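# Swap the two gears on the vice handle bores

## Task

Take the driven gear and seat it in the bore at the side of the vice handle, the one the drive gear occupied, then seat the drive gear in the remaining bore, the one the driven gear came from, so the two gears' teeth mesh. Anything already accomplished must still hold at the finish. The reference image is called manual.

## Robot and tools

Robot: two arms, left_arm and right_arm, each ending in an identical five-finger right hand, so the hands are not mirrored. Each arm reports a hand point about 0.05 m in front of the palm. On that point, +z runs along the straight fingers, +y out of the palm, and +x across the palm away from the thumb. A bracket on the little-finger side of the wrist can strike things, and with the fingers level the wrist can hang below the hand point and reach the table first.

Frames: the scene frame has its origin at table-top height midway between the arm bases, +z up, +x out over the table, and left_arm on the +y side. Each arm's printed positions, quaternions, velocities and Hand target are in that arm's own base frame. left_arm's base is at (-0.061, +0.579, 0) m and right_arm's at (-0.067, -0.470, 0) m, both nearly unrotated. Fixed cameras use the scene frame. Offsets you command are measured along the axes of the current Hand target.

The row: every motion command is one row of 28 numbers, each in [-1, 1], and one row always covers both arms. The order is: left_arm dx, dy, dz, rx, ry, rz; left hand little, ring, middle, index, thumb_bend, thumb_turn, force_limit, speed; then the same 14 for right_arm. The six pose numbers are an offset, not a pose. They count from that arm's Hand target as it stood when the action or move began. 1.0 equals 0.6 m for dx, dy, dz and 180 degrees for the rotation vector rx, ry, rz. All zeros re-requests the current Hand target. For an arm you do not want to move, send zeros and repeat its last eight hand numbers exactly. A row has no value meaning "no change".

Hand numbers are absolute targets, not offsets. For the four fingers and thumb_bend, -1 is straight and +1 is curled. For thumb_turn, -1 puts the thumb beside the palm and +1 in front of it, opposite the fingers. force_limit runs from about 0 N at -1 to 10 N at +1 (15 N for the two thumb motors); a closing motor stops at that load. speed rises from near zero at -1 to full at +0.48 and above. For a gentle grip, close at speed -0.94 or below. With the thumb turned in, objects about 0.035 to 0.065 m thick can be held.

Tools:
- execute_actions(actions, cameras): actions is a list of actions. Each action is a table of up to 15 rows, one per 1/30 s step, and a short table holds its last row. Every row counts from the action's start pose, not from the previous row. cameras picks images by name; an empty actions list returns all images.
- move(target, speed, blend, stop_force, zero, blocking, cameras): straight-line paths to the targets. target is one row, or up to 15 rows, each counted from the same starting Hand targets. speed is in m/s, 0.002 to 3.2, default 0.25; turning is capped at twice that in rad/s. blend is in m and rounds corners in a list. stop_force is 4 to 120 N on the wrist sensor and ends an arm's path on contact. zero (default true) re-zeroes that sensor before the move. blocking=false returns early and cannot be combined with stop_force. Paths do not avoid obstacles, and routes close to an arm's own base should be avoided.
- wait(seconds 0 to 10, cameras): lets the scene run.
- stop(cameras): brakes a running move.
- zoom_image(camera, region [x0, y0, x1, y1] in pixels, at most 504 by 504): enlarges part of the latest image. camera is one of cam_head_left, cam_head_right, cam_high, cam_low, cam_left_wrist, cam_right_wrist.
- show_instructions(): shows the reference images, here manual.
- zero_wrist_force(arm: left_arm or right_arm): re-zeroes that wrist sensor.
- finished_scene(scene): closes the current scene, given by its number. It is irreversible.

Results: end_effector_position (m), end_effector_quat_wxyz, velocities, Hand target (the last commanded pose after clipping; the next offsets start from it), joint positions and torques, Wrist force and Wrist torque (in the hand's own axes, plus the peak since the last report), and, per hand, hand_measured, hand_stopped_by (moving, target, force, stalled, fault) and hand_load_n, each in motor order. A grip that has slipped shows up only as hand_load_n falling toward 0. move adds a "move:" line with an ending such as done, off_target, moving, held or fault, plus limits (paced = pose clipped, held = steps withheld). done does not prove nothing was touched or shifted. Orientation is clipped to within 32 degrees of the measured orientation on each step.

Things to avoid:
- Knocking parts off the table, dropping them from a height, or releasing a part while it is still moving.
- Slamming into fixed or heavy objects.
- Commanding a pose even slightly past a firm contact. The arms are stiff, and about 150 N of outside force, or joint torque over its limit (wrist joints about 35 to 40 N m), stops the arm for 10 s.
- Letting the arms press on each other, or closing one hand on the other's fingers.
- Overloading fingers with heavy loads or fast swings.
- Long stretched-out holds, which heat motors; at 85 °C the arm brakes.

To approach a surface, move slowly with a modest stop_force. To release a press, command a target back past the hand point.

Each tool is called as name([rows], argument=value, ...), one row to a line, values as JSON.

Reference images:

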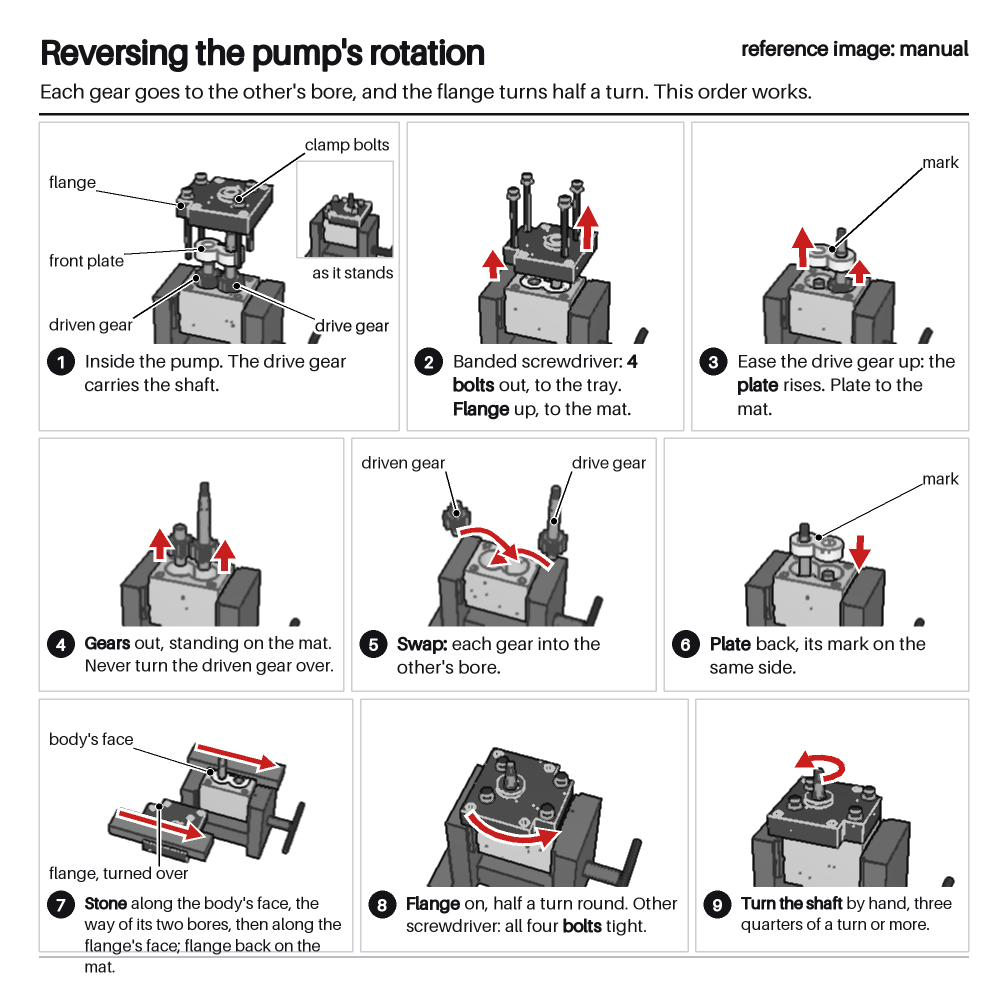

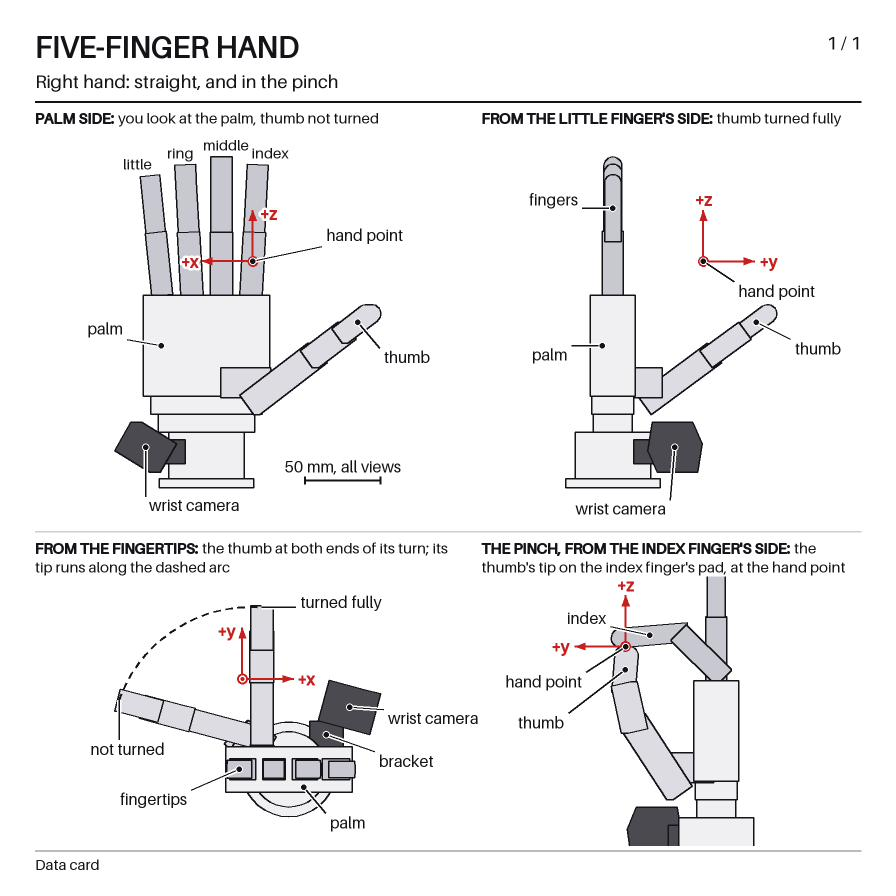

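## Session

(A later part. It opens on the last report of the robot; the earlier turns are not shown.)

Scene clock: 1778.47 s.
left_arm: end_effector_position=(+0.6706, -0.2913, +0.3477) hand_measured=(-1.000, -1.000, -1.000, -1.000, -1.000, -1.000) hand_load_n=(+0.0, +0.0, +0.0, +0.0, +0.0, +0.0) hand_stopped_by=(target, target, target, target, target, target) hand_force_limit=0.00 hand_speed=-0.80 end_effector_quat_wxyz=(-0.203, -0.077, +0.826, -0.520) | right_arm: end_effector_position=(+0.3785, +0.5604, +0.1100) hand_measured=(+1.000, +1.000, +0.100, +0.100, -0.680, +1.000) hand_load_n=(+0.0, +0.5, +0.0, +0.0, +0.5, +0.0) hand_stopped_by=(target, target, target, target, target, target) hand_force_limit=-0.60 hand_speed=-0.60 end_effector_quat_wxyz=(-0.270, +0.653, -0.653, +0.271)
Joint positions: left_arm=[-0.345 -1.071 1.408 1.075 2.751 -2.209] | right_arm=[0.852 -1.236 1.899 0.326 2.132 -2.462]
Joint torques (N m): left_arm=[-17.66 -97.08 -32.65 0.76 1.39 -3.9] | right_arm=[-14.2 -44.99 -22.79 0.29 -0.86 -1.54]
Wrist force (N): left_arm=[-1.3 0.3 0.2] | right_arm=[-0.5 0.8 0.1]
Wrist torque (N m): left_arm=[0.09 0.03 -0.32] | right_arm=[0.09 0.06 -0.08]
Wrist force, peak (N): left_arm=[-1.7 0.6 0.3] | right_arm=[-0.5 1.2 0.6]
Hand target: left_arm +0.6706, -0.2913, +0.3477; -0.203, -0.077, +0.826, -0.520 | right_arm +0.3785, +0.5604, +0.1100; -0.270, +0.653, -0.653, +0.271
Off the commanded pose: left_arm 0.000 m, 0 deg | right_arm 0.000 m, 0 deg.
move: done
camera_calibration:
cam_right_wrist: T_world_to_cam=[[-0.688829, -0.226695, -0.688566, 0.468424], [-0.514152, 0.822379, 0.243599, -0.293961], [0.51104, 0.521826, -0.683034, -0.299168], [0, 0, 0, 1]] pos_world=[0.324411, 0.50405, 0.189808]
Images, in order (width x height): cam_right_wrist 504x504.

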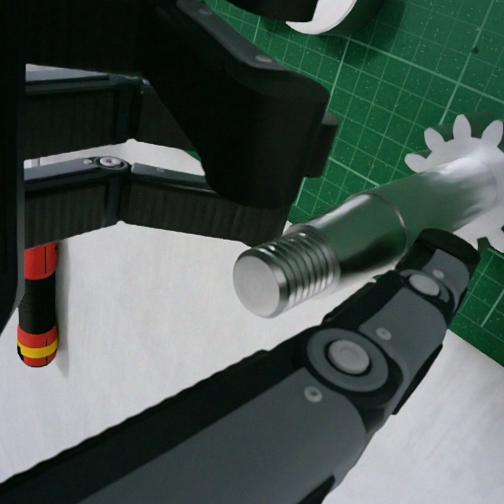

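move(target=[0,0,0,0,0,0,-1,-1,-1,-1,-1,-1,0,-0.8,0,0.0365,0.0365,0,0,0,1,1,0.1,0.1,-0.68,1,-0.6,-0.6], speed=0.04, stop_force=6)

move(target=[0,0,0,0,0,0,-1,-1,-1,-1,-1,-1,0,-0.8,0,0,0,0,0,0,1,1,0.18,0.2,-0.6,1,-0.6,-0.8], cameras=["cam_right_wrist"])

zoom_image(camera="cam_right_wrist", region=[144, 60, 504, 420])

Scene clock: 1789.17 s.
left_arm: end_effector_position=(+0.6706, -0.2913, +0.3477) hand_measured=(-1.000, -1.000, -1.000, -1.000, -1.000, -1.000) hand_load_n=(+0.0, +0.0, +0.0, +0.0, +0.0, +0.0) hand_stopped_by=(target, target, target, target, target, target) hand_force_limit=0.00 hand_speed=-0.80 end_effector_quat_wxyz=(-0.203, -0.077, +0.826, -0.520) | right_arm: end_effector_position=(+0.3785, +0.5604, +0.0791) hand_measured=(+1.000, +1.000, +0.100, +0.100, -0.680, +1.000) hand_load_n=(+0.0, +0.0, +0.0, +0.0, +0.0, +0.0) hand_stopped_by=(target, target, target, target, target, target) hand_force_limit=-0.60 hand_speed=-0.60 end_effector_quat_wxyz=(-0.270, +0.653, -0.653, +0.271)
Joint positions: left_arm=[-0.345 -1.071 1.408 1.075 2.751 -2.209] | right_arm=[0.852 -1.202 1.919 0.272 2.132 -2.462]
Joint torques (N m): left_arm=[-15.67 -97.37 -32.1 1.02 1.05 -3.7] | right_arm=[-14.17 -46.71 -21.36 0.33 -0.85 -1.67]
Wrist force (N): left_arm=[-1.7 0.4 0.2] | right_arm=[-0.6 0.5 0.1]
Wrist torque (N m): left_arm=[0.11 0.08 -0.34] | right_arm=[0.04 0.06 -0.08]
Wrist force, peak (N): left_arm=[-1.8 0.2 -0.2] | right_arm=[-0.9 0.9 0.2]
Hand target: left_arm +0.6706, -0.2913, +0.3477; -0.203, -0.077, +0.826, -0.520 | right_arm +0.3785, +0.5604, +0.0791; -0.270, +0.653, -0.653, +0.271
Off the commanded pose: left_arm 0.000 m, 0 deg | right_arm 0.000 m, 0 deg.
move: done

Scene clock: 1789.70 s.
left_arm: end_effector_position=(+0.6706, -0.2913, +0.3477) hand_measured=(-1.000, -1.000, -1.000, -1.000, -1.000, -1.000) hand_load_n=(+0.0, +0.0, +0.0, +0.0, +0.0, +0.0) hand_stopped_by=(target, target, target, target, target, target) hand_force_limit=0.00 hand_speed=-0.80 end_effector_quat_wxyz=(-0.203, -0.077, +0.826, -0.520) | right_arm: end_effector_position=(+0.3785, +0.5604, +0.0791) hand_measured=(+1.000, +1.000, +0.180, +0.200, -0.600, +1.000) hand_load_n=(+0.0, +0.0, +0.0, +0.0, +0.0, +0.5) hand_stopped_by=(target, target, target, target, target, target) hand_force_limit=-0.60 hand_speed=-0.80 end_effector_quat_wxyz=(-0.270, +0.653, -0.653, +0.271)
Joint positions: left_arm=[-0.345 -1.071 1.408 1.075 2.751 -2.209] | right_arm=[0.852 -1.202 1.919 0.272 2.132 -2.462]
Joint torques (N m): left_arm=[-16.23 -97.17 -32.81 0.83 1.24 -4.07] | right_arm=[-13.6 -47.11 -22.02 0.34 -0.53 -1.54]
Wrist force (N): left_arm=[-1.3 0.4 0.3] | right_arm=[-0.6 0.7 0.0]
Wrist torque (N m): left_arm=[0.09 0.01 -0.32] | right_arm=[0.07 0.07 -0.08]
Wrist force, peak (N): left_arm=[-1.4 0.3 -0.1] | right_arm=[-1.1 0.6 0.2]
Hand target: left_arm +0.6706, -0.2913, +0.3477; -0.203, -0.077, +0.826, -0.520 | right_arm +0.3785, +0.5604, +0.0791; -0.270, +0.653, -0.653, +0.271
Off the commanded pose: left_arm 0.000 m, 0 deg | right_arm 0.000 m, 0 deg.
move: done
camera_calibration:
cam_right_wrist: T_world_to_cam=[[-0.688829, -0.226695, -0.688566, 0.446987], [-0.514152, 0.822379, 0.243599, -0.286378], [0.51104, 0.521826, -0.683034, -0.320239], [0, 0, 0, 1]] pos_world=[0.324311, 0.50395, 0.158808]
Images, in order (width x height): cam_right_wrist 504x504.

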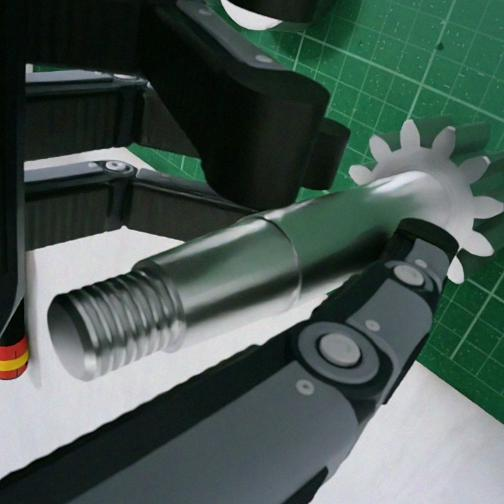

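Scaled by 1.400.

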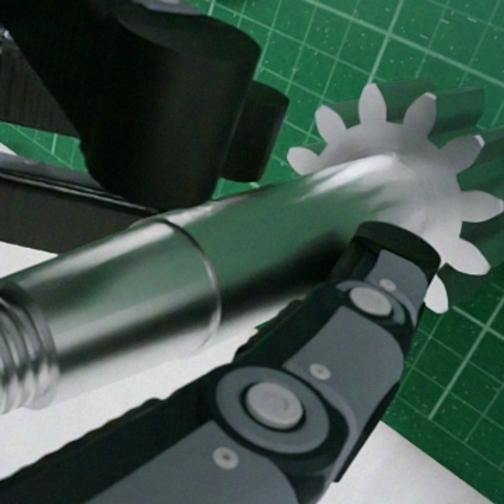

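move(target=[0,0,0,0,0,0,-1,-1,-1,-1,-1,-1,0,-0.8,0,0,0,0,0,0,1,1,0.45,0.5,-0.45,1,-0.6,-0.9], cameras=["cam_right_wrist","cam_low","cam_left_wrist"])

Scene clock: 1827.63 s.
left_arm: end_effector_position=(+0.6706, -0.2913, +0.3477) hand_measured=(-1.000, -1.000, -1.000, -1.000, -1.000, -1.000) hand_load_n=(+0.0, +0.0, +0.0, +0.0, +0.0, +0.0) hand_stopped_by=(target, target, target, target, target, target) hand_force_limit=0.00 hand_speed=-0.80 end_effector_quat_wxyz=(-0.203, -0.077, +0.826, -0.520) | right_arm: end_effector_position=(+0.3785, +0.5604, +0.0791) hand_measured=(+1.000, +1.000, +0.234, +0.328, -0.570, +1.000) hand_load_n=(+0.0, +0.0, +2.0, +2.5, +4.0, -0.5) hand_stopped_by=(target, target, force, force, force, target) hand_force_limit=-0.60 hand_speed=-0.90 end_effector_quat_wxyz=(-0.270, +0.653, -0.653, +0.271)
Joint positions: left_arm=[-0.345 -1.071 1.408 1.075 2.751 -2.209] | right_arm=[0.852 -1.202 1.919 0.272 2.132 -2.462]
Joint torques (N m): left_arm=[-16.1 -96.41 -33.25 0.75 1.22 -3.78] | right_arm=[-12.68 -47.26 -26.91 1.65 0.54 -1.57]
Wrist force (N): left_arm=[-0.8 0.2 -0.1] | right_arm=[-0.8 1.5 0.9]
Wrist torque (N m): left_arm=[0.09 -0.05 -0.29] | right_arm=[0.04 0.08 -0.09]
Wrist force, peak (N): left_arm=[-1.6 0.5 0.6] | right_arm=[-1.0 1.9 1.3]
Hand target: left_arm +0.6706, -0.2913, +0.3477; -0.203, -0.077, +0.826, -0.520 | right_arm +0.3785, +0.5604, +0.0791; -0.270, +0.653, -0.653, +0.271
Off the commanded pose: left_arm 0.000 m, 0 deg | right_arm 0.000 m, 0 deg.
move: done
camera_calibration:
cam_left_wrist: T_world_to_cam=[[-0.559007, 0.469522, -0.683418, 0.749136], [0.813475, 0.470128, -0.3424, -0.288187], [0.16053, -0.747347, -0.644749, 0.0169364], [0, 0, 0, 1]] pos_world=[0.650486, -0.203594, 0.424218]
cam_right_wrist: T_world_to_cam=[[-0.688829, -0.226695, -0.688566, 0.446987], [-0.514152, 0.822379, 0.243599, -0.286378], [0.51104, 0.521826, -0.683034, -0.320239], [0, 0, 0, 1]] pos_world=[0.324311, 0.50395, 0.158808]
Images, in order (width x height): cam_low 504x504, cam_left_wrist 504x504, cam_right_wrist 504x504.

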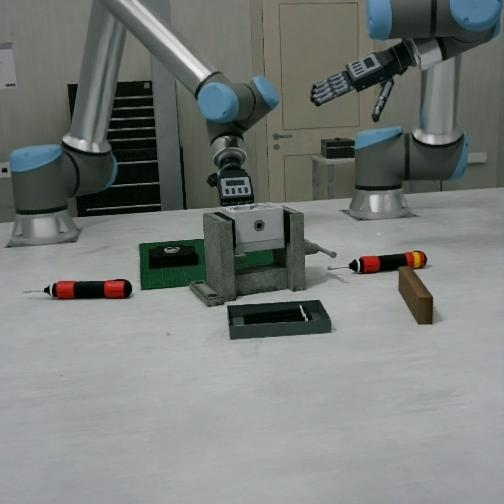

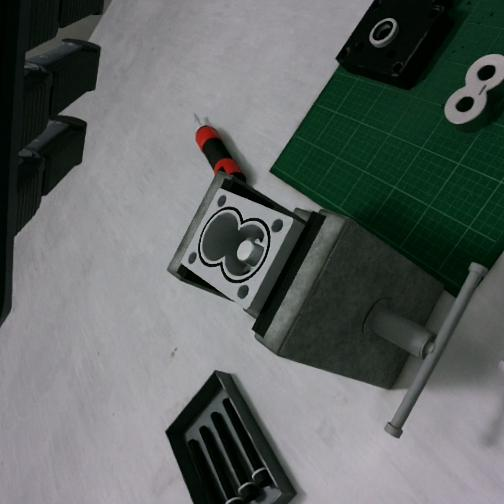

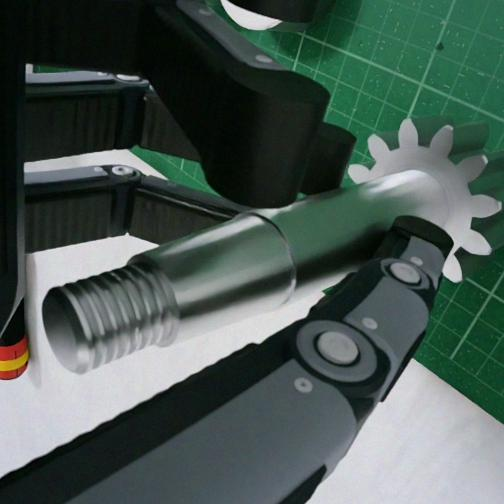

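zoom_image(camera="cam_right_wrist", region=[20, 140, 500, 400])

zoom_image(camera="cam_left_wrist", region=[190, 180, 310, 300])

Scaled by 1.050.

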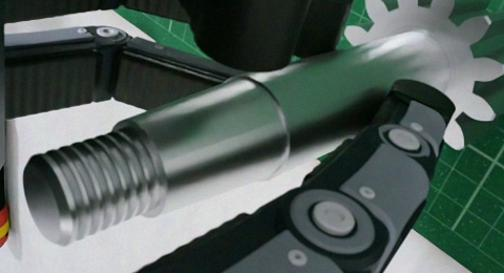

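Scaled by 4.200.

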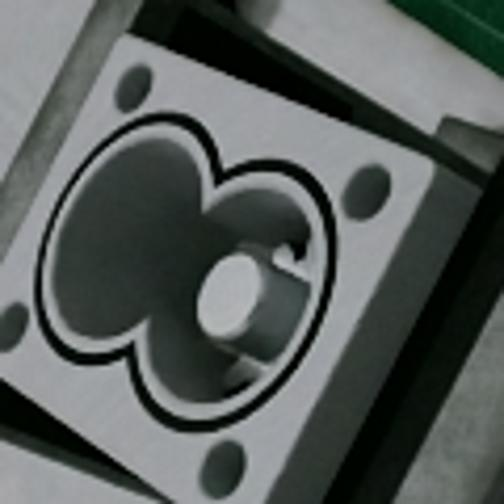

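move(target=[0,0,0,0,0,0,-1,-1,-1,-1,-1,-1,0,-0.8,0,0,0,0,0,0,1,1,0.46,0.51,-0.44,1,0.1,-0.94], cameras=["cam_right_wrist"])

zoom_image(camera="cam_right_wrist", region=[20, 140, 500, 400])

Scene clock: 1868.90 s.
left_arm: end_effector_position=(+0.6706, -0.2913, +0.3477) hand_measured=(-1.000, -1.000, -1.000, -1.000, -1.000, -1.000) hand_load_n=(+0.0, -0.5, +0.0, +0.0, +0.0, +0.0) hand_stopped_by=(target, target, target, target, target, target) hand_force_limit=0.00 hand_speed=-0.80 end_effector_quat_wxyz=(-0.203, -0.077, +0.826, -0.520) | right_arm: end_effector_position=(+0.3785, +0.5604, +0.0791) hand_measured=(+1.000, +1.000, +0.260, +0.510, -0.568, +1.000) hand_load_n=(+0.0, +0.0, +6.0, +3.0, +11.5, -2.0) hand_stopped_by=(target, target, force, target, force, target) hand_force_limit=0.10 hand_speed=-0.94 end_effector_quat_wxyz=(-0.270, +0.653, -0.653, +0.271)
Joint positions: left_arm=[-0.345 -1.071 1.408 1.075 2.751 -2.209] | right_arm=[0.852 -1.202 1.919 0.272 2.132 -2.462]
Joint torques (N m): left_arm=[-16.07 -97.27 -32.64 0.72 1.31 -4.14] | right_arm=[-11.73 -51.97 -32.29 2.99 2.04 -1.67]
Wrist force (N): left_arm=[-1.1 0.3 0.1] | right_arm=[-0.9 3.1 2.7]
Wrist torque (N m): left_arm=[0.08 -0.01 -0.31] | right_arm=[0.12 0.09 -0.07]
Wrist force, peak (N): left_arm=[-1.7 0.3 0.3] | right_arm=[-0.8 3.5 3.0]
Hand target: left_arm +0.6706, -0.2913, +0.3477; -0.203, -0.077, +0.826, -0.520 | right_arm +0.3785, +0.5604, +0.0791; -0.270, +0.653, -0.653, +0.271
Off the commanded pose: left_arm 0.000 m, 0 deg | right_arm 0.000 m, 0 deg.
move: done
camera_calibration:
cam_right_wrist: T_world_to_cam=[[-0.688829, -0.226695, -0.688566, 0.446987], [-0.514152, 0.822379, 0.243599, -0.286378], [0.51104, 0.521826, -0.683034, -0.320239], [0, 0, 0, 1]] pos_world=[0.324311, 0.50395, 0.158808]
Images, in order (width x height): cam_right_wrist 504x504.

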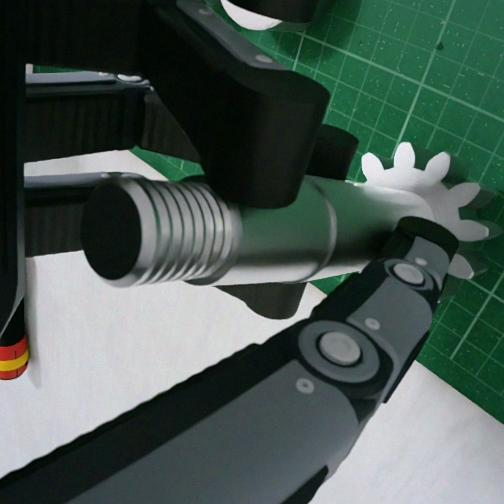

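Scaled by 1.050.

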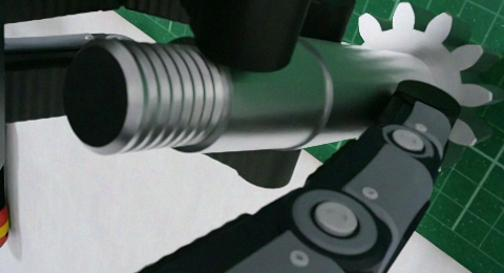

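move(target=[0,0,0,0,0,0,-1,-1,-1,-1,-1,-1,0,-0.8,-0.0185,-0.0007,0.00896,-0.01655,0.0315,-0.0315,1,1,0.46,0.51,-0.44,1,0.1,-0.94], cameras=["cam_right_wrist","cam_low","cam_head_left"], speed=0.03)

Scene clock: 1893.67 s.
left_arm: end_effector_position=(+0.6706, -0.2913, +0.3477) hand_measured=(-1.000, -1.000, -1.000, -1.000, -1.000, -1.000) hand_load_n=(+0.0, +0.0, +0.0, +0.0, +0.0, +0.0) hand_stopped_by=(target, target, target, target, target, target) hand_force_limit=0.00 hand_speed=-0.80 end_effector_quat_wxyz=(-0.203, -0.077, +0.826, -0.520) | right_arm: end_effector_position=(+0.3826, +0.5715, +0.0756) hand_measured=(+1.000, +1.000, +0.260, +0.510, -0.568, +1.000) hand_load_n=(+0.0, +0.0, +5.0, -1.0, +11.5, -1.5) hand_stopped_by=(target, target, force, target, force, target) hand_force_limit=0.10 hand_speed=-0.94 end_effector_quat_wxyz=(-0.207, +0.678, -0.639, +0.299)
Joint positions: left_arm=[-0.345 -1.071 1.408 1.075 2.751 -2.209] | right_arm=[0.88 -1.117 1.808 0.439 2.19 -2.463]
Joint torques (N m): left_arm=[-16.17 -96.97 -33.84 0.84 1.59 -3.81] | right_arm=[14.15 -45.91 -36.38 5.26 2.05 2.34]
Wrist force (N): left_arm=[-1.2 0.6 0.5] | right_arm=[1.9 -6.9 -7.7]
Wrist torque (N m): left_arm=[0.11 -0.01 -0.31] | right_arm=[-0.16 0.05 -0.18]
Wrist force, peak (N): left_arm=[-1.6 0.5 0.5] | right_arm=[1.4 -6.9 -7.8]
Hand target: left_arm +0.6706, -0.2913, +0.3477; -0.203, -0.077, +0.826, -0.520 | right_arm +0.3826, +0.5715, +0.0756; -0.207, +0.678, -0.639, +0.299
Off the commanded pose: left_arm 0.000 m, 0 deg | right_arm 0.000 m, 0 deg.
move: done
camera_calibration:
cam_right_wrist: T_world_to_cam=[[-0.722733, -0.318022, -0.613612, 0.50942], [-0.503874, 0.850142, 0.152869, -0.305524], [0.473042, 0.419666, -0.774669, -0.250721], [0, 0, 0, 1]] pos_world=[0.33283, 0.526965, 0.165066]
Images, in order (width x height): cam_head_left 504x504, cam_low 504x504, cam_right_wrist 504x504.

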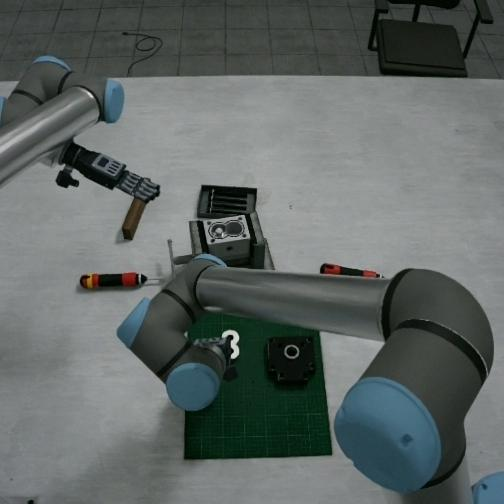

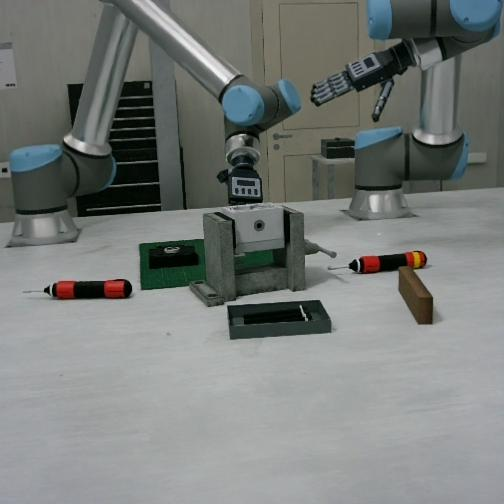

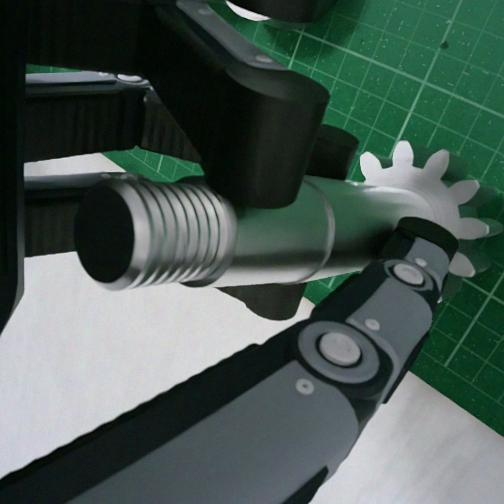

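zoom_image(camera="cam_right_wrist", region=[300, 110, 504, 310])

zoom_image(camera="cam_right_wrist", region=[50, 140, 350, 320])

Scaled by 2.471.

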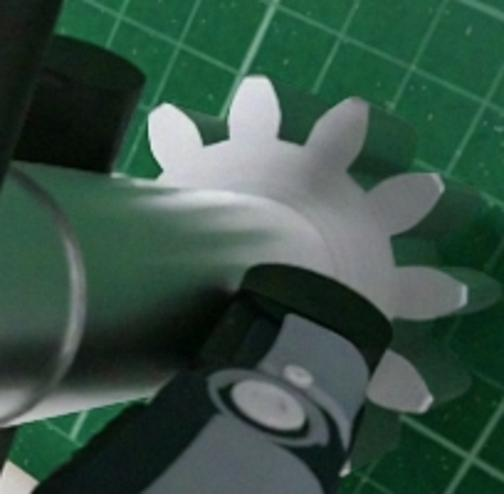

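Scaled by 1.680.

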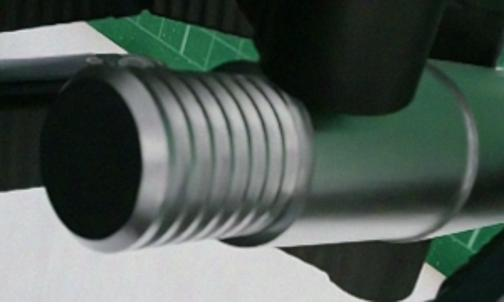

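move(target=[0,0,0,0,0,0,-1,-1,-1,-1,-1,-1,0,-0.8,-0.017,-0.0043,0.0033,-0.0134,0.0301,-0.0297,1,1,0.46,0.51,-0.44,1,0.1,-0.94], cameras=["cam_right_wrist"], speed=0.03)

zoom_image(camera="cam_right_wrist", region=[300, 110, 504, 310])

zoom_image(camera="cam_right_wrist", region=[50, 140, 350, 320])

Scene clock: 1947.47 s.
left_arm: end_effector_position=(+0.6706, -0.2913, +0.3477) hand_measured=(-1.000, -1.000, -1.000, -1.000, -1.000, -1.000) hand_load_n=(+0.0, +0.0, -0.5, +0.0, +0.0, +0.0) hand_stopped_by=(target, target, target, target, target, target) hand_force_limit=0.00 hand_speed=-0.80 end_effector_quat_wxyz=(-0.203, -0.077, +0.826, -0.520) | right_arm: end_effector_position=(+0.3858, +0.5817, +0.0744) hand_measured=(+1.000, +1.000, +0.260, +0.510, -0.568, +1.000) hand_load_n=(+0.0, +0.5, +6.0, +1.0, +11.5, -0.5) hand_stopped_by=(target, target, force, target, force, target) hand_force_limit=0.10 hand_speed=-0.94 end_effector_quat_wxyz=(-0.148, +0.696, -0.622, +0.326)
Joint positions: left_arm=[-0.345 -1.071 1.408 1.075 2.751 -2.209] | right_arm=[0.906 -1.037 1.704 0.596 2.247 -2.456]
Joint torques (N m): left_arm=[-14.9 -96.83 -32.52 0.7 1.63 -3.66] | right_arm=[13.72 -59.85 -41.18 6.44 3.78 2.9]
Wrist force (N): left_arm=[-1.2 0.3 0.4] | right_arm=[-1.0 1.5 1.9]
Wrist torque (N m): left_arm=[0.06 -0.01 -0.31] | right_arm=[0.09 0.09 -0.09]
Wrist force, peak (N): left_arm=[-1.8 0.5 0.4] | right_arm=[1.3 -7.1 -8.0]
Hand target: left_arm +0.6706, -0.2913, +0.3477; -0.203, -0.077, +0.826, -0.520 | right_arm +0.3858, +0.5817, +0.0744; -0.148, +0.696, -0.622, +0.326
Off the commanded pose: left_arm 0.000 m, 0 deg | right_arm 0.000 m, 0 deg.
move: done
camera_calibration:
cam_right_wrist: T_world_to_cam=[[-0.7469, -0.394503, -0.535264, 0.562177], [-0.49946, 0.86426, 0.0599584, -0.315311], [0.438953, 0.312126, -0.842554, -0.176689], [0, 0, 0, 1]] pos_world=[0.339964, 0.54944, 0.170948]
Images, in order (width x height): cam_right_wrist 504x504.

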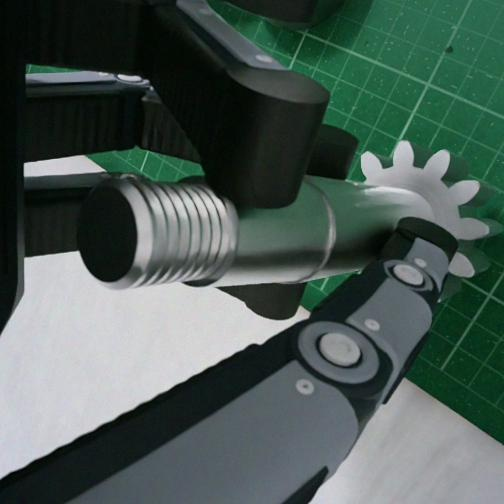

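Scaled by 2.471.

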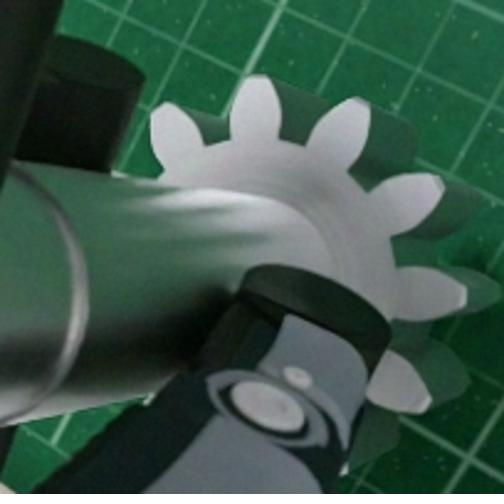

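Scaled by 1.680.

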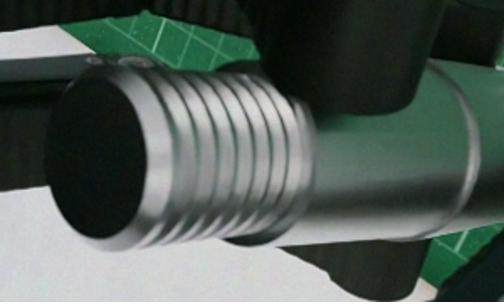

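move(target=[0,0,0,0,0,0,-1,-1,-1,-1,-1,-1,0,-0.8,0,0,0,0,0,0,1,1,0.15,0.18,-0.63,1,0.1,-0.9], cameras=["cam_right_wrist"], speed=0.03)

Scene clock: 1977.43 s.
left_arm: end_effector_position=(+0.6706, -0.2913, +0.3477) hand_measured=(-1.000, -1.000, -1.000, -1.000, -1.000, -1.000) hand_load_n=(+0.0, +0.0, +0.0, +0.0, +0.0, -0.5) hand_stopped_by=(target, target, target, target, target, target) hand_force_limit=0.00 hand_speed=-0.80 end_effector_quat_wxyz=(-0.203, -0.077, +0.826, -0.520) | right_arm: end_effector_position=(+0.3858, +0.5817, +0.0744) hand_measured=(+1.000, +1.000, +0.150, +0.180, -0.630, +1.000) hand_load_n=(+0.0, +0.0, +0.0, +0.0, +0.0, +0.0) hand_stopped_by=(target, target, target, target, target, target) hand_force_limit=0.10 hand_speed=-0.90 end_effector_quat_wxyz=(-0.148, +0.696, -0.622, +0.326)
Joint positions: left_arm=[-0.345 -1.071 1.408 1.075 2.751 -2.209] | right_arm=[0.906 -1.037 1.704 0.596 2.247 -2.456]
Joint torques (N m): left_arm=[-16.47 -96.17 -33.24 0.7 1.7 -3.6] | right_arm=[8.95 -59.42 -25.07 4.75 0.69 1.52]
Wrist force (N): left_arm=[-0.6 0.1 0.6] | right_arm=[-0.3 0.8 -0.1]
Wrist torque (N m): left_arm=[0.02 -0.10 -0.28] | right_arm=[0.09 0.04 -0.07]
Wrist force, peak (N): left_arm=[-1.7 0.6 0.4] | right_arm=[-1.2 -1.1 -2.4]
Hand target: left_arm +0.6706, -0.2913, +0.3477; -0.203, -0.077, +0.826, -0.520 | right_arm +0.3858, +0.5817, +0.0744; -0.148, +0.696, -0.622, +0.326
Off the commanded pose: left_arm 0.000 m, 0 deg | right_arm 0.000 m, 0 deg.
move: done
camera_calibration:
cam_right_wrist: T_world_to_cam=[[-0.746857, -0.394538, -0.535298, 0.562242], [-0.499441, 0.864281, 0.0598154, -0.31531], [0.439048, 0.312023, -0.842543, -0.176583], [0, 0, 0, 1]] pos_world=[0.339964, 0.54944, 0.171048]
Images, in order (width x height): cam_right_wrist 504x504.

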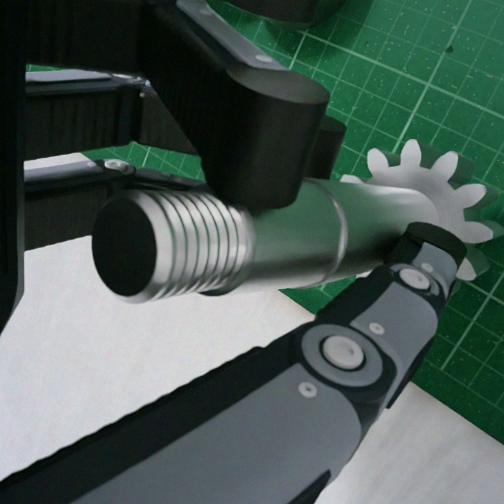

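move(target=[0,0,0,0,0,0,-1,-1,-1,-1,-1,-1,0,-0.8,0.0405,-0.0917,-0.1114,0,0,0,1,1,0.15,0.18,-0.63,1,0.1,-0.9], cameras=["cam_right_wrist","cam_head_left"], speed=0.04, stop_force=5)

Scene clock: 1994.87 s.
left_arm: end_effector_position=(+0.6706, -0.2913, +0.3477) hand_measured=(-1.000, -1.000, -1.000, -1.000, -1.000, -1.000) hand_load_n=(+0.0, +0.0, +0.0, +0.0, +0.0, +0.0) hand_stopped_by=(target, target, target, target, target, target) hand_force_limit=0.00 hand_speed=-0.80 end_effector_quat_wxyz=(-0.203, -0.077, +0.826, -0.520) | right_arm: end_effector_position=(+0.3858, +0.5816, +0.1643) hand_measured=(+1.000, +1.000, +0.150, +0.180, -0.630, +1.000) hand_load_n=(+0.0, +0.0, +0.0, +0.0, +0.0, +0.0) hand_stopped_by=(target, target, target, target, target, target) hand_force_limit=0.10 hand_speed=-0.90 end_effector_quat_wxyz=(-0.148, +0.696, -0.622, +0.326)
Joint positions: left_arm=[-0.345 -1.071 1.408 1.075 2.751 -2.209] | right_arm=[0.906 -1.12 1.647 0.735 2.247 -2.456]
Joint torques (N m): left_arm=[-16.05 -96.46 -32.74 0.78 1.8 -3.63] | right_arm=[-11.15 -73.31 -43.48 6.26 0.77 1.92]
Wrist force (N): left_arm=[-1.1 0.5 0.5] | right_arm=[-0.4 0.1 -0.2]
Wrist torque (N m): left_arm=[0.09 -0.03 -0.30] | right_arm=[0.05 0.06 -0.15]
Wrist force, peak (N): left_arm=[-1.7 0.9 0.5] | right_arm=[-0.6 0.8 0.5]
Hand target: left_arm +0.6706, -0.2913, +0.3477; -0.203, -0.077, +0.826, -0.520 | right_arm +0.3858, +0.5816, +0.1643; -0.148, +0.696, -0.622, +0.326
Off the commanded pose: left_arm 0.000 m, 0 deg | right_arm 0.000 m, 0 deg.
move: done
camera_calibration:
cam_right_wrist: T_world_to_cam=[[-0.746852, -0.394627, -0.535239, 0.610396], [-0.49952, 0.864235, 0.0598187, -0.320636], [0.438966, 0.312039, -0.84258, -0.100809], [0, 0, 0, 1]] pos_world=[0.339964, 0.54944, 0.260948]
Images, in order (width x height): cam_head_left 504x504, cam_right_wrist 504x504.

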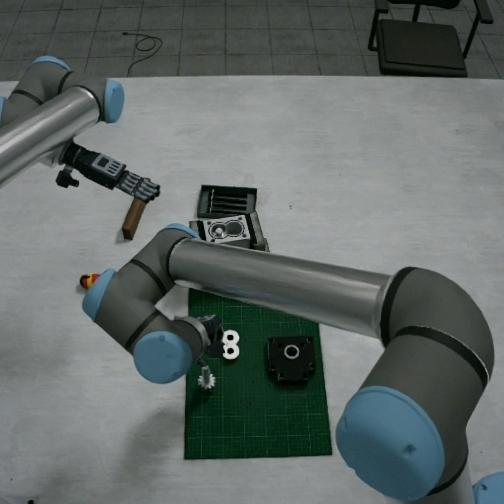

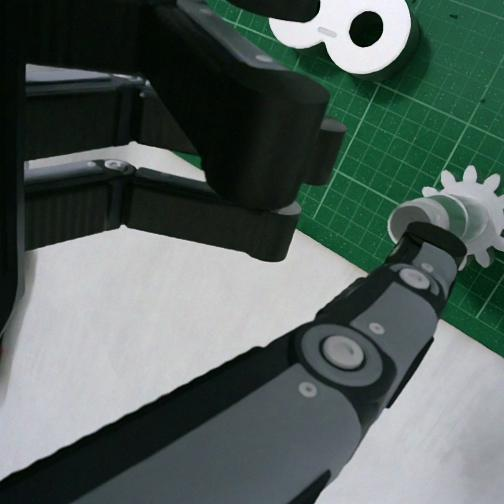

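move(target=[0,0,0,0,0,0,-1,-1,-1,-1,-1,-1,0,-0.8,0.0127,-0.0027,-0.0037,0.02996,-0.0615,0.0616,1,1,0.17,0.19,-0.61,1,0.1,-0.9], cameras=["cam_right_wrist"], speed=0.1)

zoom_image(camera="cam_right_wrist", region=[352, 130, 504, 282])

Scene clock: 2012.67 s.
left_arm: end_effector_position=(+0.6706, -0.2913, +0.3477) hand_measured=(-1.000, -1.000, -1.000, -1.000, -1.000, -1.000) hand_load_n=(+0.0, +0.0, +0.0, +0.0, +0.0, +0.0) hand_stopped_by=(target, target, target, target, target, target) hand_force_limit=0.00 hand_speed=-0.80 end_effector_quat_wxyz=(-0.203, -0.077, +0.826, -0.520) | right_arm: end_effector_position=(+0.3857, +0.5750, +0.1690) hand_measured=(+1.000, +1.000, +0.170, +0.190, -0.610, +1.000) hand_load_n=(+0.0, +0.0, +0.0, +0.0, +0.0, +0.0) hand_stopped_by=(target, target, target, target, target, target) hand_force_limit=0.10 hand_speed=-0.90 end_effector_quat_wxyz=(-0.270, +0.653, -0.653, +0.271)
Joint positions: left_arm=[-0.345 -1.071 1.408 1.075 2.751 -2.209] | right_arm=[0.859 -1.269 1.821 0.441 2.137 -2.454]
Joint torques (N m): left_arm=[-15.13 -96.39 -33.57 0.86 1.57 -3.33] | right_arm=[-15.34 -63.58 -25.4 0.85 -0.76 2.96]
Wrist force (N): left_arm=[-1.4 0.3 0.5] | right_arm=[-0.3 0.8 0.5]
Wrist torque (N m): left_arm=[0.07 0.01 -0.32] | right_arm=[0.06 0.03 -0.06]
Wrist force, peak (N): left_arm=[-2.0 0.1 0.0] | right_arm=[-0.9 0.6 0.6]
Hand target: left_arm +0.6706, -0.2913, +0.3477; -0.203, -0.077, +0.826, -0.520 | right_arm +0.3857, +0.5750, +0.1690; -0.270, +0.653, -0.653, +0.271
Off the commanded pose: left_arm 0.000 m, 0 deg | right_arm 0.000 m, 0 deg.
move: done
camera_calibration:
cam_right_wrist: T_world_to_cam=[[-0.688828, -0.225972, -0.688806, 0.516846], [-0.513724, 0.822561, 0.243888, -0.31689], [0.511473, 0.521852, -0.68269, -0.270375], [0, 0, 0, 1]] pos_world=[0.331513, 0.51855, 0.24871]
Images, in order (width x height): cam_right_wrist 504x504.

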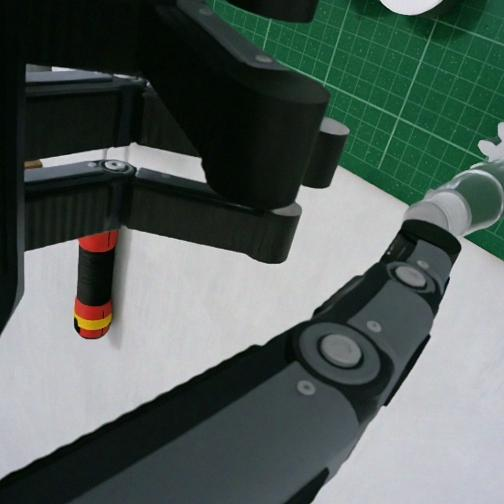

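Scaled by 3.316.

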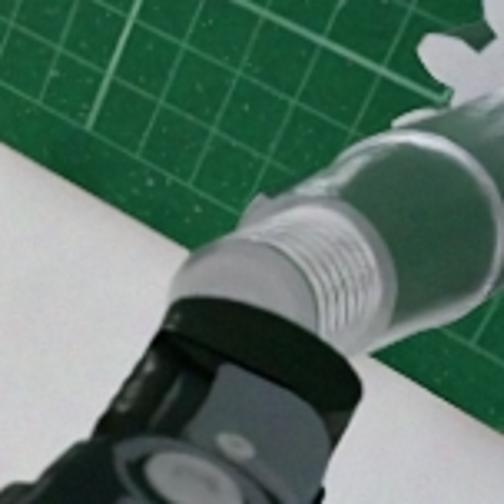

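move(target=[0,0,0,0,0,0,-1,-1,-1,-1,-1,-1,0,-0.8,0,0.1059,0.1059,0,0,0,1,1,0.17,0.19,-0.61,1,0.1,-0.9], cameras=["cam_right_wrist"], speed=0.04, stop_force=4)

zoom_image(camera="cam_right_wrist", region=[20, 140, 500, 400])

Scene clock: 2030.53 s.
left_arm: end_effector_position=(+0.6706, -0.2913, +0.3477) hand_measured=(-1.000, -1.000, -1.000, -1.000, -1.000, -1.000) hand_load_n=(+0.0, +0.0, +0.0, +0.0, +0.0, +0.0) hand_stopped_by=(target, target, target, target, target, target) hand_force_limit=0.00 hand_speed=-0.80 end_effector_quat_wxyz=(-0.203, -0.077, +0.826, -0.520) | right_arm: end_effector_position=(+0.3857, +0.5750, +0.0791) hand_measured=(+1.000, +1.000, +0.170, +0.190, -0.610, +1.000) hand_load_n=(+0.0, +0.0, +0.5, +0.0, +0.0, +0.0) hand_stopped_by=(target, target, target, target, target, target) hand_force_limit=0.10 hand_speed=-0.90 end_effector_quat_wxyz=(-0.270, +0.653, -0.653, +0.271)
Joint positions: left_arm=[-0.345 -1.071 1.408 1.075 2.751 -2.209] | right_arm=[0.859 -1.179 1.885 0.287 2.136 -2.454]
Joint torques (N m): left_arm=[-16.1 -96.28 -33.83 0.77 1.67 -3.57] | right_arm=[-14.77 -47.68 -21.82 0.38 -0.78 -0.53]
Wrist force (N): left_arm=[-1.0 0.3 0.0] | right_arm=[-1.0 0.3 0.1]
Wrist torque (N m): left_arm=[0.08 -0.03 -0.30] | right_arm=[0.03 0.12 -0.14]
Wrist force, peak (N): left_arm=[-1.9 0.5 0.2] | right_arm=[-1.1 0.8 0.4]
Hand target: left_arm +0.6706, -0.2913, +0.3477; -0.203, -0.077, +0.826, -0.520 | right_arm +0.3857, +0.5750, +0.0791; -0.270, +0.653, -0.653, +0.271
Off the commanded pose: left_arm 0.000 m, 0 deg | right_arm 0.000 m, 0 deg.
move: done
camera_calibration:
cam_right_wrist: T_world_to_cam=[[-0.68884, -0.225922, -0.68881, 0.454901], [-0.513733, 0.822529, 0.243975, -0.294959], [0.511447, 0.521924, -0.682654, -0.331783], [0, 0, 0, 1]] pos_world=[0.331513, 0.51855, 0.15881]
Images, in order (width x height): cam_right_wrist 504x504.

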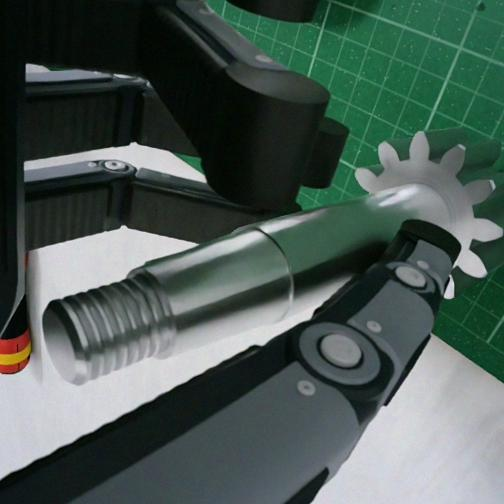

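Scaled by 1.050.

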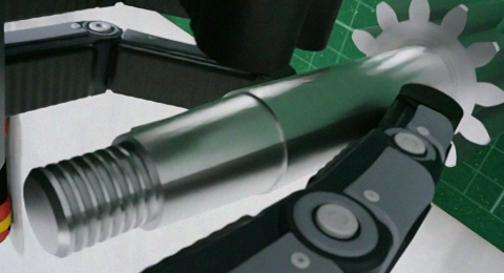

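move(target=[0,0,0,0,0,0,-1,-1,-1,-1,-1,-1,0,-0.8,0.0037,0,0,0,0,0,1,1,0.171,0.191,-0.611,1,-0.6,-0.9], cameras=["cam_right_wrist"], speed=0.02, stop_force=4)

move(target=[0,0,0,0,0,0,-1,-1,-1,-1,-1,-1,0,-0.8,0,0,0,0,0,0,1,1,0.4,0.4,-0.5,1,-0.6,-0.94], cameras=["cam_right_wrist"])

zoom_image(camera="cam_right_wrist", region=[20, 140, 500, 400])

Scene clock: 2045.03 s.
left_arm: end_effector_position=(+0.6706, -0.2913, +0.3477) hand_measured=(-1.000, -1.000, -1.000, -1.000, -1.000, -1.000) hand_load_n=(+0.0, +0.0, +0.0, +0.0, +0.0, +0.0) hand_stopped_by=(target, target, target, target, target, target) hand_force_limit=0.00 hand_speed=-0.80 end_effector_quat_wxyz=(-0.203, -0.077, +0.826, -0.520) | right_arm: end_effector_position=(+0.3857, +0.5728, +0.0791) hand_measured=(+1.000, +1.000, +0.170, +0.190, -0.612, +1.000) hand_load_n=(+0.0, +0.0, +0.0, +0.0, +0.5, +0.0) hand_stopped_by=(target, target, target, target, target, target) hand_force_limit=-0.60 hand_speed=-0.90 end_effector_quat_wxyz=(-0.270, +0.653, -0.653, +0.271)
Joint positions: left_arm=[-0.345 -1.071 1.408 1.075 2.751 -2.209] | right_arm=[0.857 -1.182 1.889 0.284 2.135 -2.457]
Joint torques (N m): left_arm=[-13.66 -95.89 -33.33 0.78 1.78 -3.69] | right_arm=[-15.25 -66.6 -21.76 0.34 -0.75 -1.73]
Wrist force (N): left_arm=[-1.3 0.3 0.3] | right_arm=[-1.0 0.6 0.2]
Wrist torque (N m): left_arm=[0.08 0.01 -0.32] | right_arm=[0.06 0.12 -0.13]
Wrist force, peak (N): left_arm=[-1.6 0.4 0.7] | right_arm=[-1.1 0.8 0.0]
Hand target: left_arm +0.6706, -0.2913, +0.3477; -0.203, -0.077, +0.826, -0.520 | right_arm +0.3857, +0.5728, +0.0791; -0.270, +0.653, -0.653, +0.271
Off the commanded pose: left_arm 0.000 m, 0 deg | right_arm 0.000 m, 0 deg.
move: done
camera_calibration:
cam_right_wrist: T_world_to_cam=[[-0.68884, -0.225922, -0.68881, 0.454404], [-0.513733, 0.822529, 0.243975, -0.29315], [0.511447, 0.521924, -0.682654, -0.330635], [0, 0, 0, 1]] pos_world=[0.331513, 0.51635, 0.15881]
Images, in order (width x height): cam_right_wrist 504x504.

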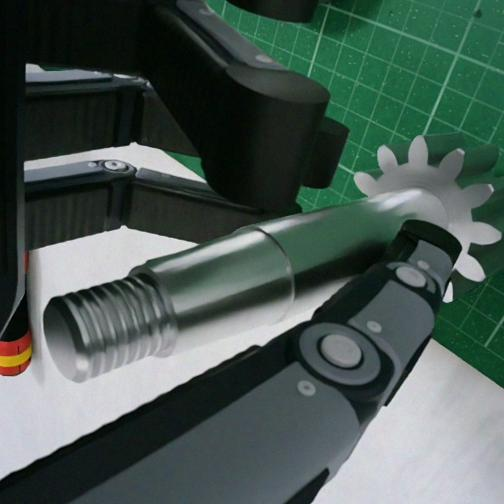

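Scene clock: 2045.97 s.
left_arm: end_effector_position=(+0.6706, -0.2913, +0.3477) hand_measured=(-1.000, -1.000, -1.000, -1.000, -1.000, -1.000) hand_load_n=(+0.0, +0.0, +0.0, +0.0, +0.0, +0.0) hand_stopped_by=(target, target, target, target, target, target) hand_force_limit=0.00 hand_speed=-0.80 end_effector_quat_wxyz=(-0.203, -0.077, +0.826, -0.520) | right_arm: end_effector_position=(+0.3857, +0.5728, +0.0791) hand_measured=(+1.000, +1.000, +0.282, +0.284, -0.562, +1.000) hand_load_n=(+0.0, +0.0, +1.5, +1.5, +3.5, +0.5) hand_stopped_by=(target, target, force, force, force, target) hand_force_limit=-0.60 hand_speed=-0.94 end_effector_quat_wxyz=(-0.270, +0.653, -0.653, +0.271)
Joint positions: left_arm=[-0.345 -1.071 1.408 1.075 2.751 -2.209] | right_arm=[0.857 -1.182 1.889 0.284 2.135 -2.457]
Joint torques (N m): left_arm=[-16.37 -96.04 -34 0.87 1.83 -3.51] | right_arm=[-13.52 -66.58 -22.89 0.61 -0.7 -1.63]
Wrist force (N): left_arm=[-1.0 0.5 0.2] | right_arm=[-0.8 0.8 0.1]
Wrist torque (N m): left_arm=[0.11 -0.02 -0.30] | right_arm=[0.06 0.10 -0.12]
Wrist force, peak (N): left_arm=[-1.6 0.5 0.4] | right_arm=[-1.0 1.4 0.6]
Hand target: left_arm +0.6706, -0.2913, +0.3477; -0.203, -0.077, +0.826, -0.520 | right_arm +0.3857, +0.5728, +0.0791; -0.270, +0.653, -0.653, +0.271
Off the commanded pose: left_arm 0.000 m, 0 deg | right_arm 0.000 m, 0 deg.
move: done
camera_calibration:
cam_right_wrist: T_world_to_cam=[[-0.68884, -0.225922, -0.68881, 0.454404], [-0.513733, 0.822529, 0.243975, -0.29315], [0.511447, 0.521924, -0.682654, -0.330635], [0, 0, 0, 1]] pos_world=[0.331513, 0.51635, 0.15881]
Images, in order (width x height): cam_right_wrist 504x504.

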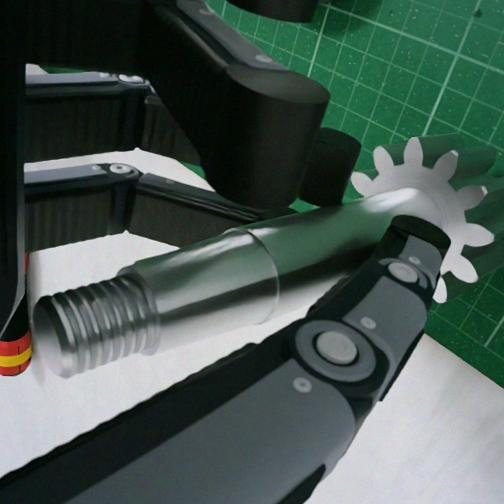

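Scaled by 1.050.

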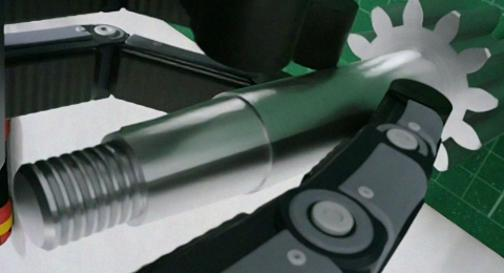

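move(target=[0,0,0,0,0,0,-1,-1,-1,-1,-1,-1,0,-0.8,0,0,0,0,0,0,1,1,0.35,0.35,-0.49,1,-0.25,-0.95], cameras=["cam_right_wrist"])

zoom_image(camera="cam_right_wrist", region=[20, 140, 500, 400])

Scene clock: 2057.87 s.
left_arm: end_effector_position=(+0.6706, -0.2913, +0.3477) hand_measured=(-1.000, -1.000, -1.000, -1.000, -1.000, -1.000) hand_load_n=(+0.0, +0.0, +0.0, -0.5, +0.0, +0.0) hand_stopped_by=(target, target, target, target, target, target) hand_force_limit=0.00 hand_speed=-0.80 end_effector_quat_wxyz=(-0.203, -0.077, +0.826, -0.520) | right_arm: end_effector_position=(+0.3857, +0.5728, +0.0791) hand_measured=(+1.000, +1.000, +0.350, +0.298, -0.560, +1.000) hand_load_n=(+0.0, +0.5, +1.0, +4.0, +5.5, +1.0) hand_stopped_by=(target, target, target, force, force, target) hand_force_limit=-0.25 hand_speed=-0.95 end_effector_quat_wxyz=(-0.270, +0.653, -0.653, +0.271)
Joint positions: left_arm=[-0.345 -1.071 1.408 1.075 2.751 -2.209] | right_arm=[0.857 -1.182 1.889 0.284 2.135 -2.457]
Joint torques (N m): left_arm=[-15.82 -95.9 -34.27 0.93 2.01 -3.68] | right_arm=[-11.89 -65.74 -29.29 2.51 0.15 -1.56]
Wrist force (N): left_arm=[-1.5 0.5 0.2] | right_arm=[-1.0 1.0 0.0]
Wrist torque (N m): left_arm=[0.11 0.05 -0.33] | right_arm=[0.05 0.12 -0.12]
Wrist force, peak (N): left_arm=[-1.7 0.1 0.2] | right_arm=[-1.1 2.2 1.0]
Hand target: left_arm +0.6706, -0.2913, +0.3477; -0.203, -0.077, +0.826, -0.520 | right_arm +0.3857, +0.5728, +0.0791; -0.270, +0.653, -0.653, +0.271
Off the commanded pose: left_arm 0.000 m, 0 deg | right_arm 0.000 m, 0 deg.
move: done
camera_calibration:
cam_right_wrist: T_world_to_cam=[[-0.68884, -0.225922, -0.68881, 0.454404], [-0.513733, 0.822529, 0.243975, -0.29315], [0.511447, 0.521924, -0.682654, -0.330635], [0, 0, 0, 1]] pos_world=[0.331513, 0.51635, 0.15881]
Images, in order (width x height): cam_right_wrist 504x504.

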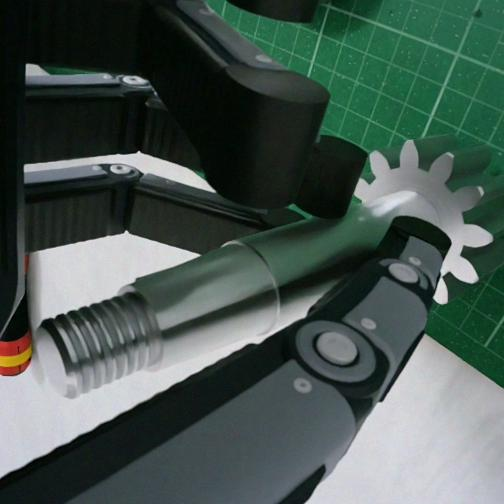

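Scaled by 1.050.

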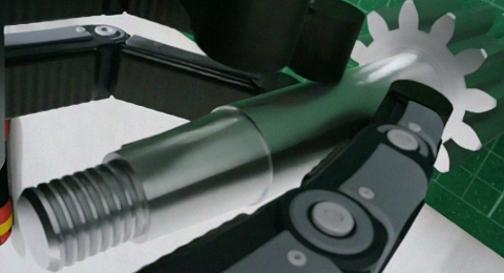

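move(target=[0,0,0,0,0,0,-1,-1,-1,-1,-1,-1,0,-0.8,0,0,0,0,0,0,1,1,0.25,0.25,-0.60,1,-0.25,-0.93], cameras=["cam_right_wrist"])

zoom_image(camera="cam_right_wrist", region=[20, 140, 500, 400])

Scene clock: 2073.43 s.
left_arm: end_effector_position=(+0.6706, -0.2913, +0.3477) hand_measured=(-1.000, -1.000, -1.000, -1.000, -1.000, -1.000) hand_load_n=(-0.5, +0.0, +0.0, +0.0, +0.0, +0.0) hand_stopped_by=(target, target, target, target, target, target) hand_force_limit=0.00 hand_speed=-0.80 end_effector_quat_wxyz=(-0.203, -0.077, +0.826, -0.520) | right_arm: end_effector_position=(+0.3857, +0.5728, +0.0791) hand_measured=(+1.000, +1.000, +0.250, +0.250, -0.600, +1.000) hand_load_n=(+0.0, +0.0, +0.0, +0.0, +0.0, +0.0) hand_stopped_by=(target, target, target, target, target, target) hand_force_limit=-0.25 hand_speed=-0.93 end_effector_quat_wxyz=(-0.270, +0.653, -0.653, +0.271)
Joint positions: left_arm=[-0.345 -1.071 1.408 1.075 2.751 -2.209] | right_arm=[0.857 -1.182 1.889 0.284 2.135 -2.457]
Joint torques (N m): left_arm=[-16.26 -95.87 -34.75 0.64 2.07 -3.49] | right_arm=[-7.5 -64.37 -35.47 3.59 1.33 -1.5]
Wrist force (N): left_arm=[-1.3 0.5 0.0] | right_arm=[-1.0 0.7 0.1]
Wrist torque (N m): left_arm=[0.11 0.02 -0.32] | right_arm=[0.08 0.12 -0.13]
Wrist force, peak (N): left_arm=[-1.5 1.0 0.1] | right_arm=[-1.3 1.1 0.4]
Hand target: left_arm +0.6706, -0.2913, +0.3477; -0.203, -0.077, +0.826, -0.520 | right_arm +0.3857, +0.5728, +0.0791; -0.270, +0.653, -0.653, +0.271
Off the commanded pose: left_arm 0.000 m, 0 deg | right_arm 0.000 m, 0 deg.
move: done
camera_calibration:
cam_right_wrist: T_world_to_cam=[[-0.68884, -0.225922, -0.68881, 0.454404], [-0.513733, 0.822529, 0.243975, -0.29315], [0.511447, 0.521924, -0.682654, -0.330635], [0, 0, 0, 1]] pos_world=[0.331513, 0.51635, 0.15881]
Images, in order (width x height): cam_right_wrist 504x504.

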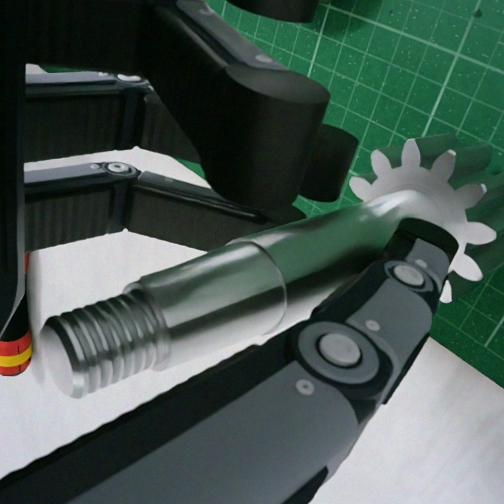

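Scaled by 1.050.

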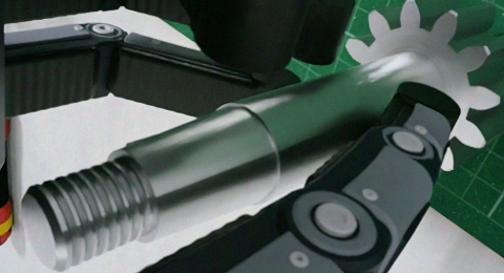

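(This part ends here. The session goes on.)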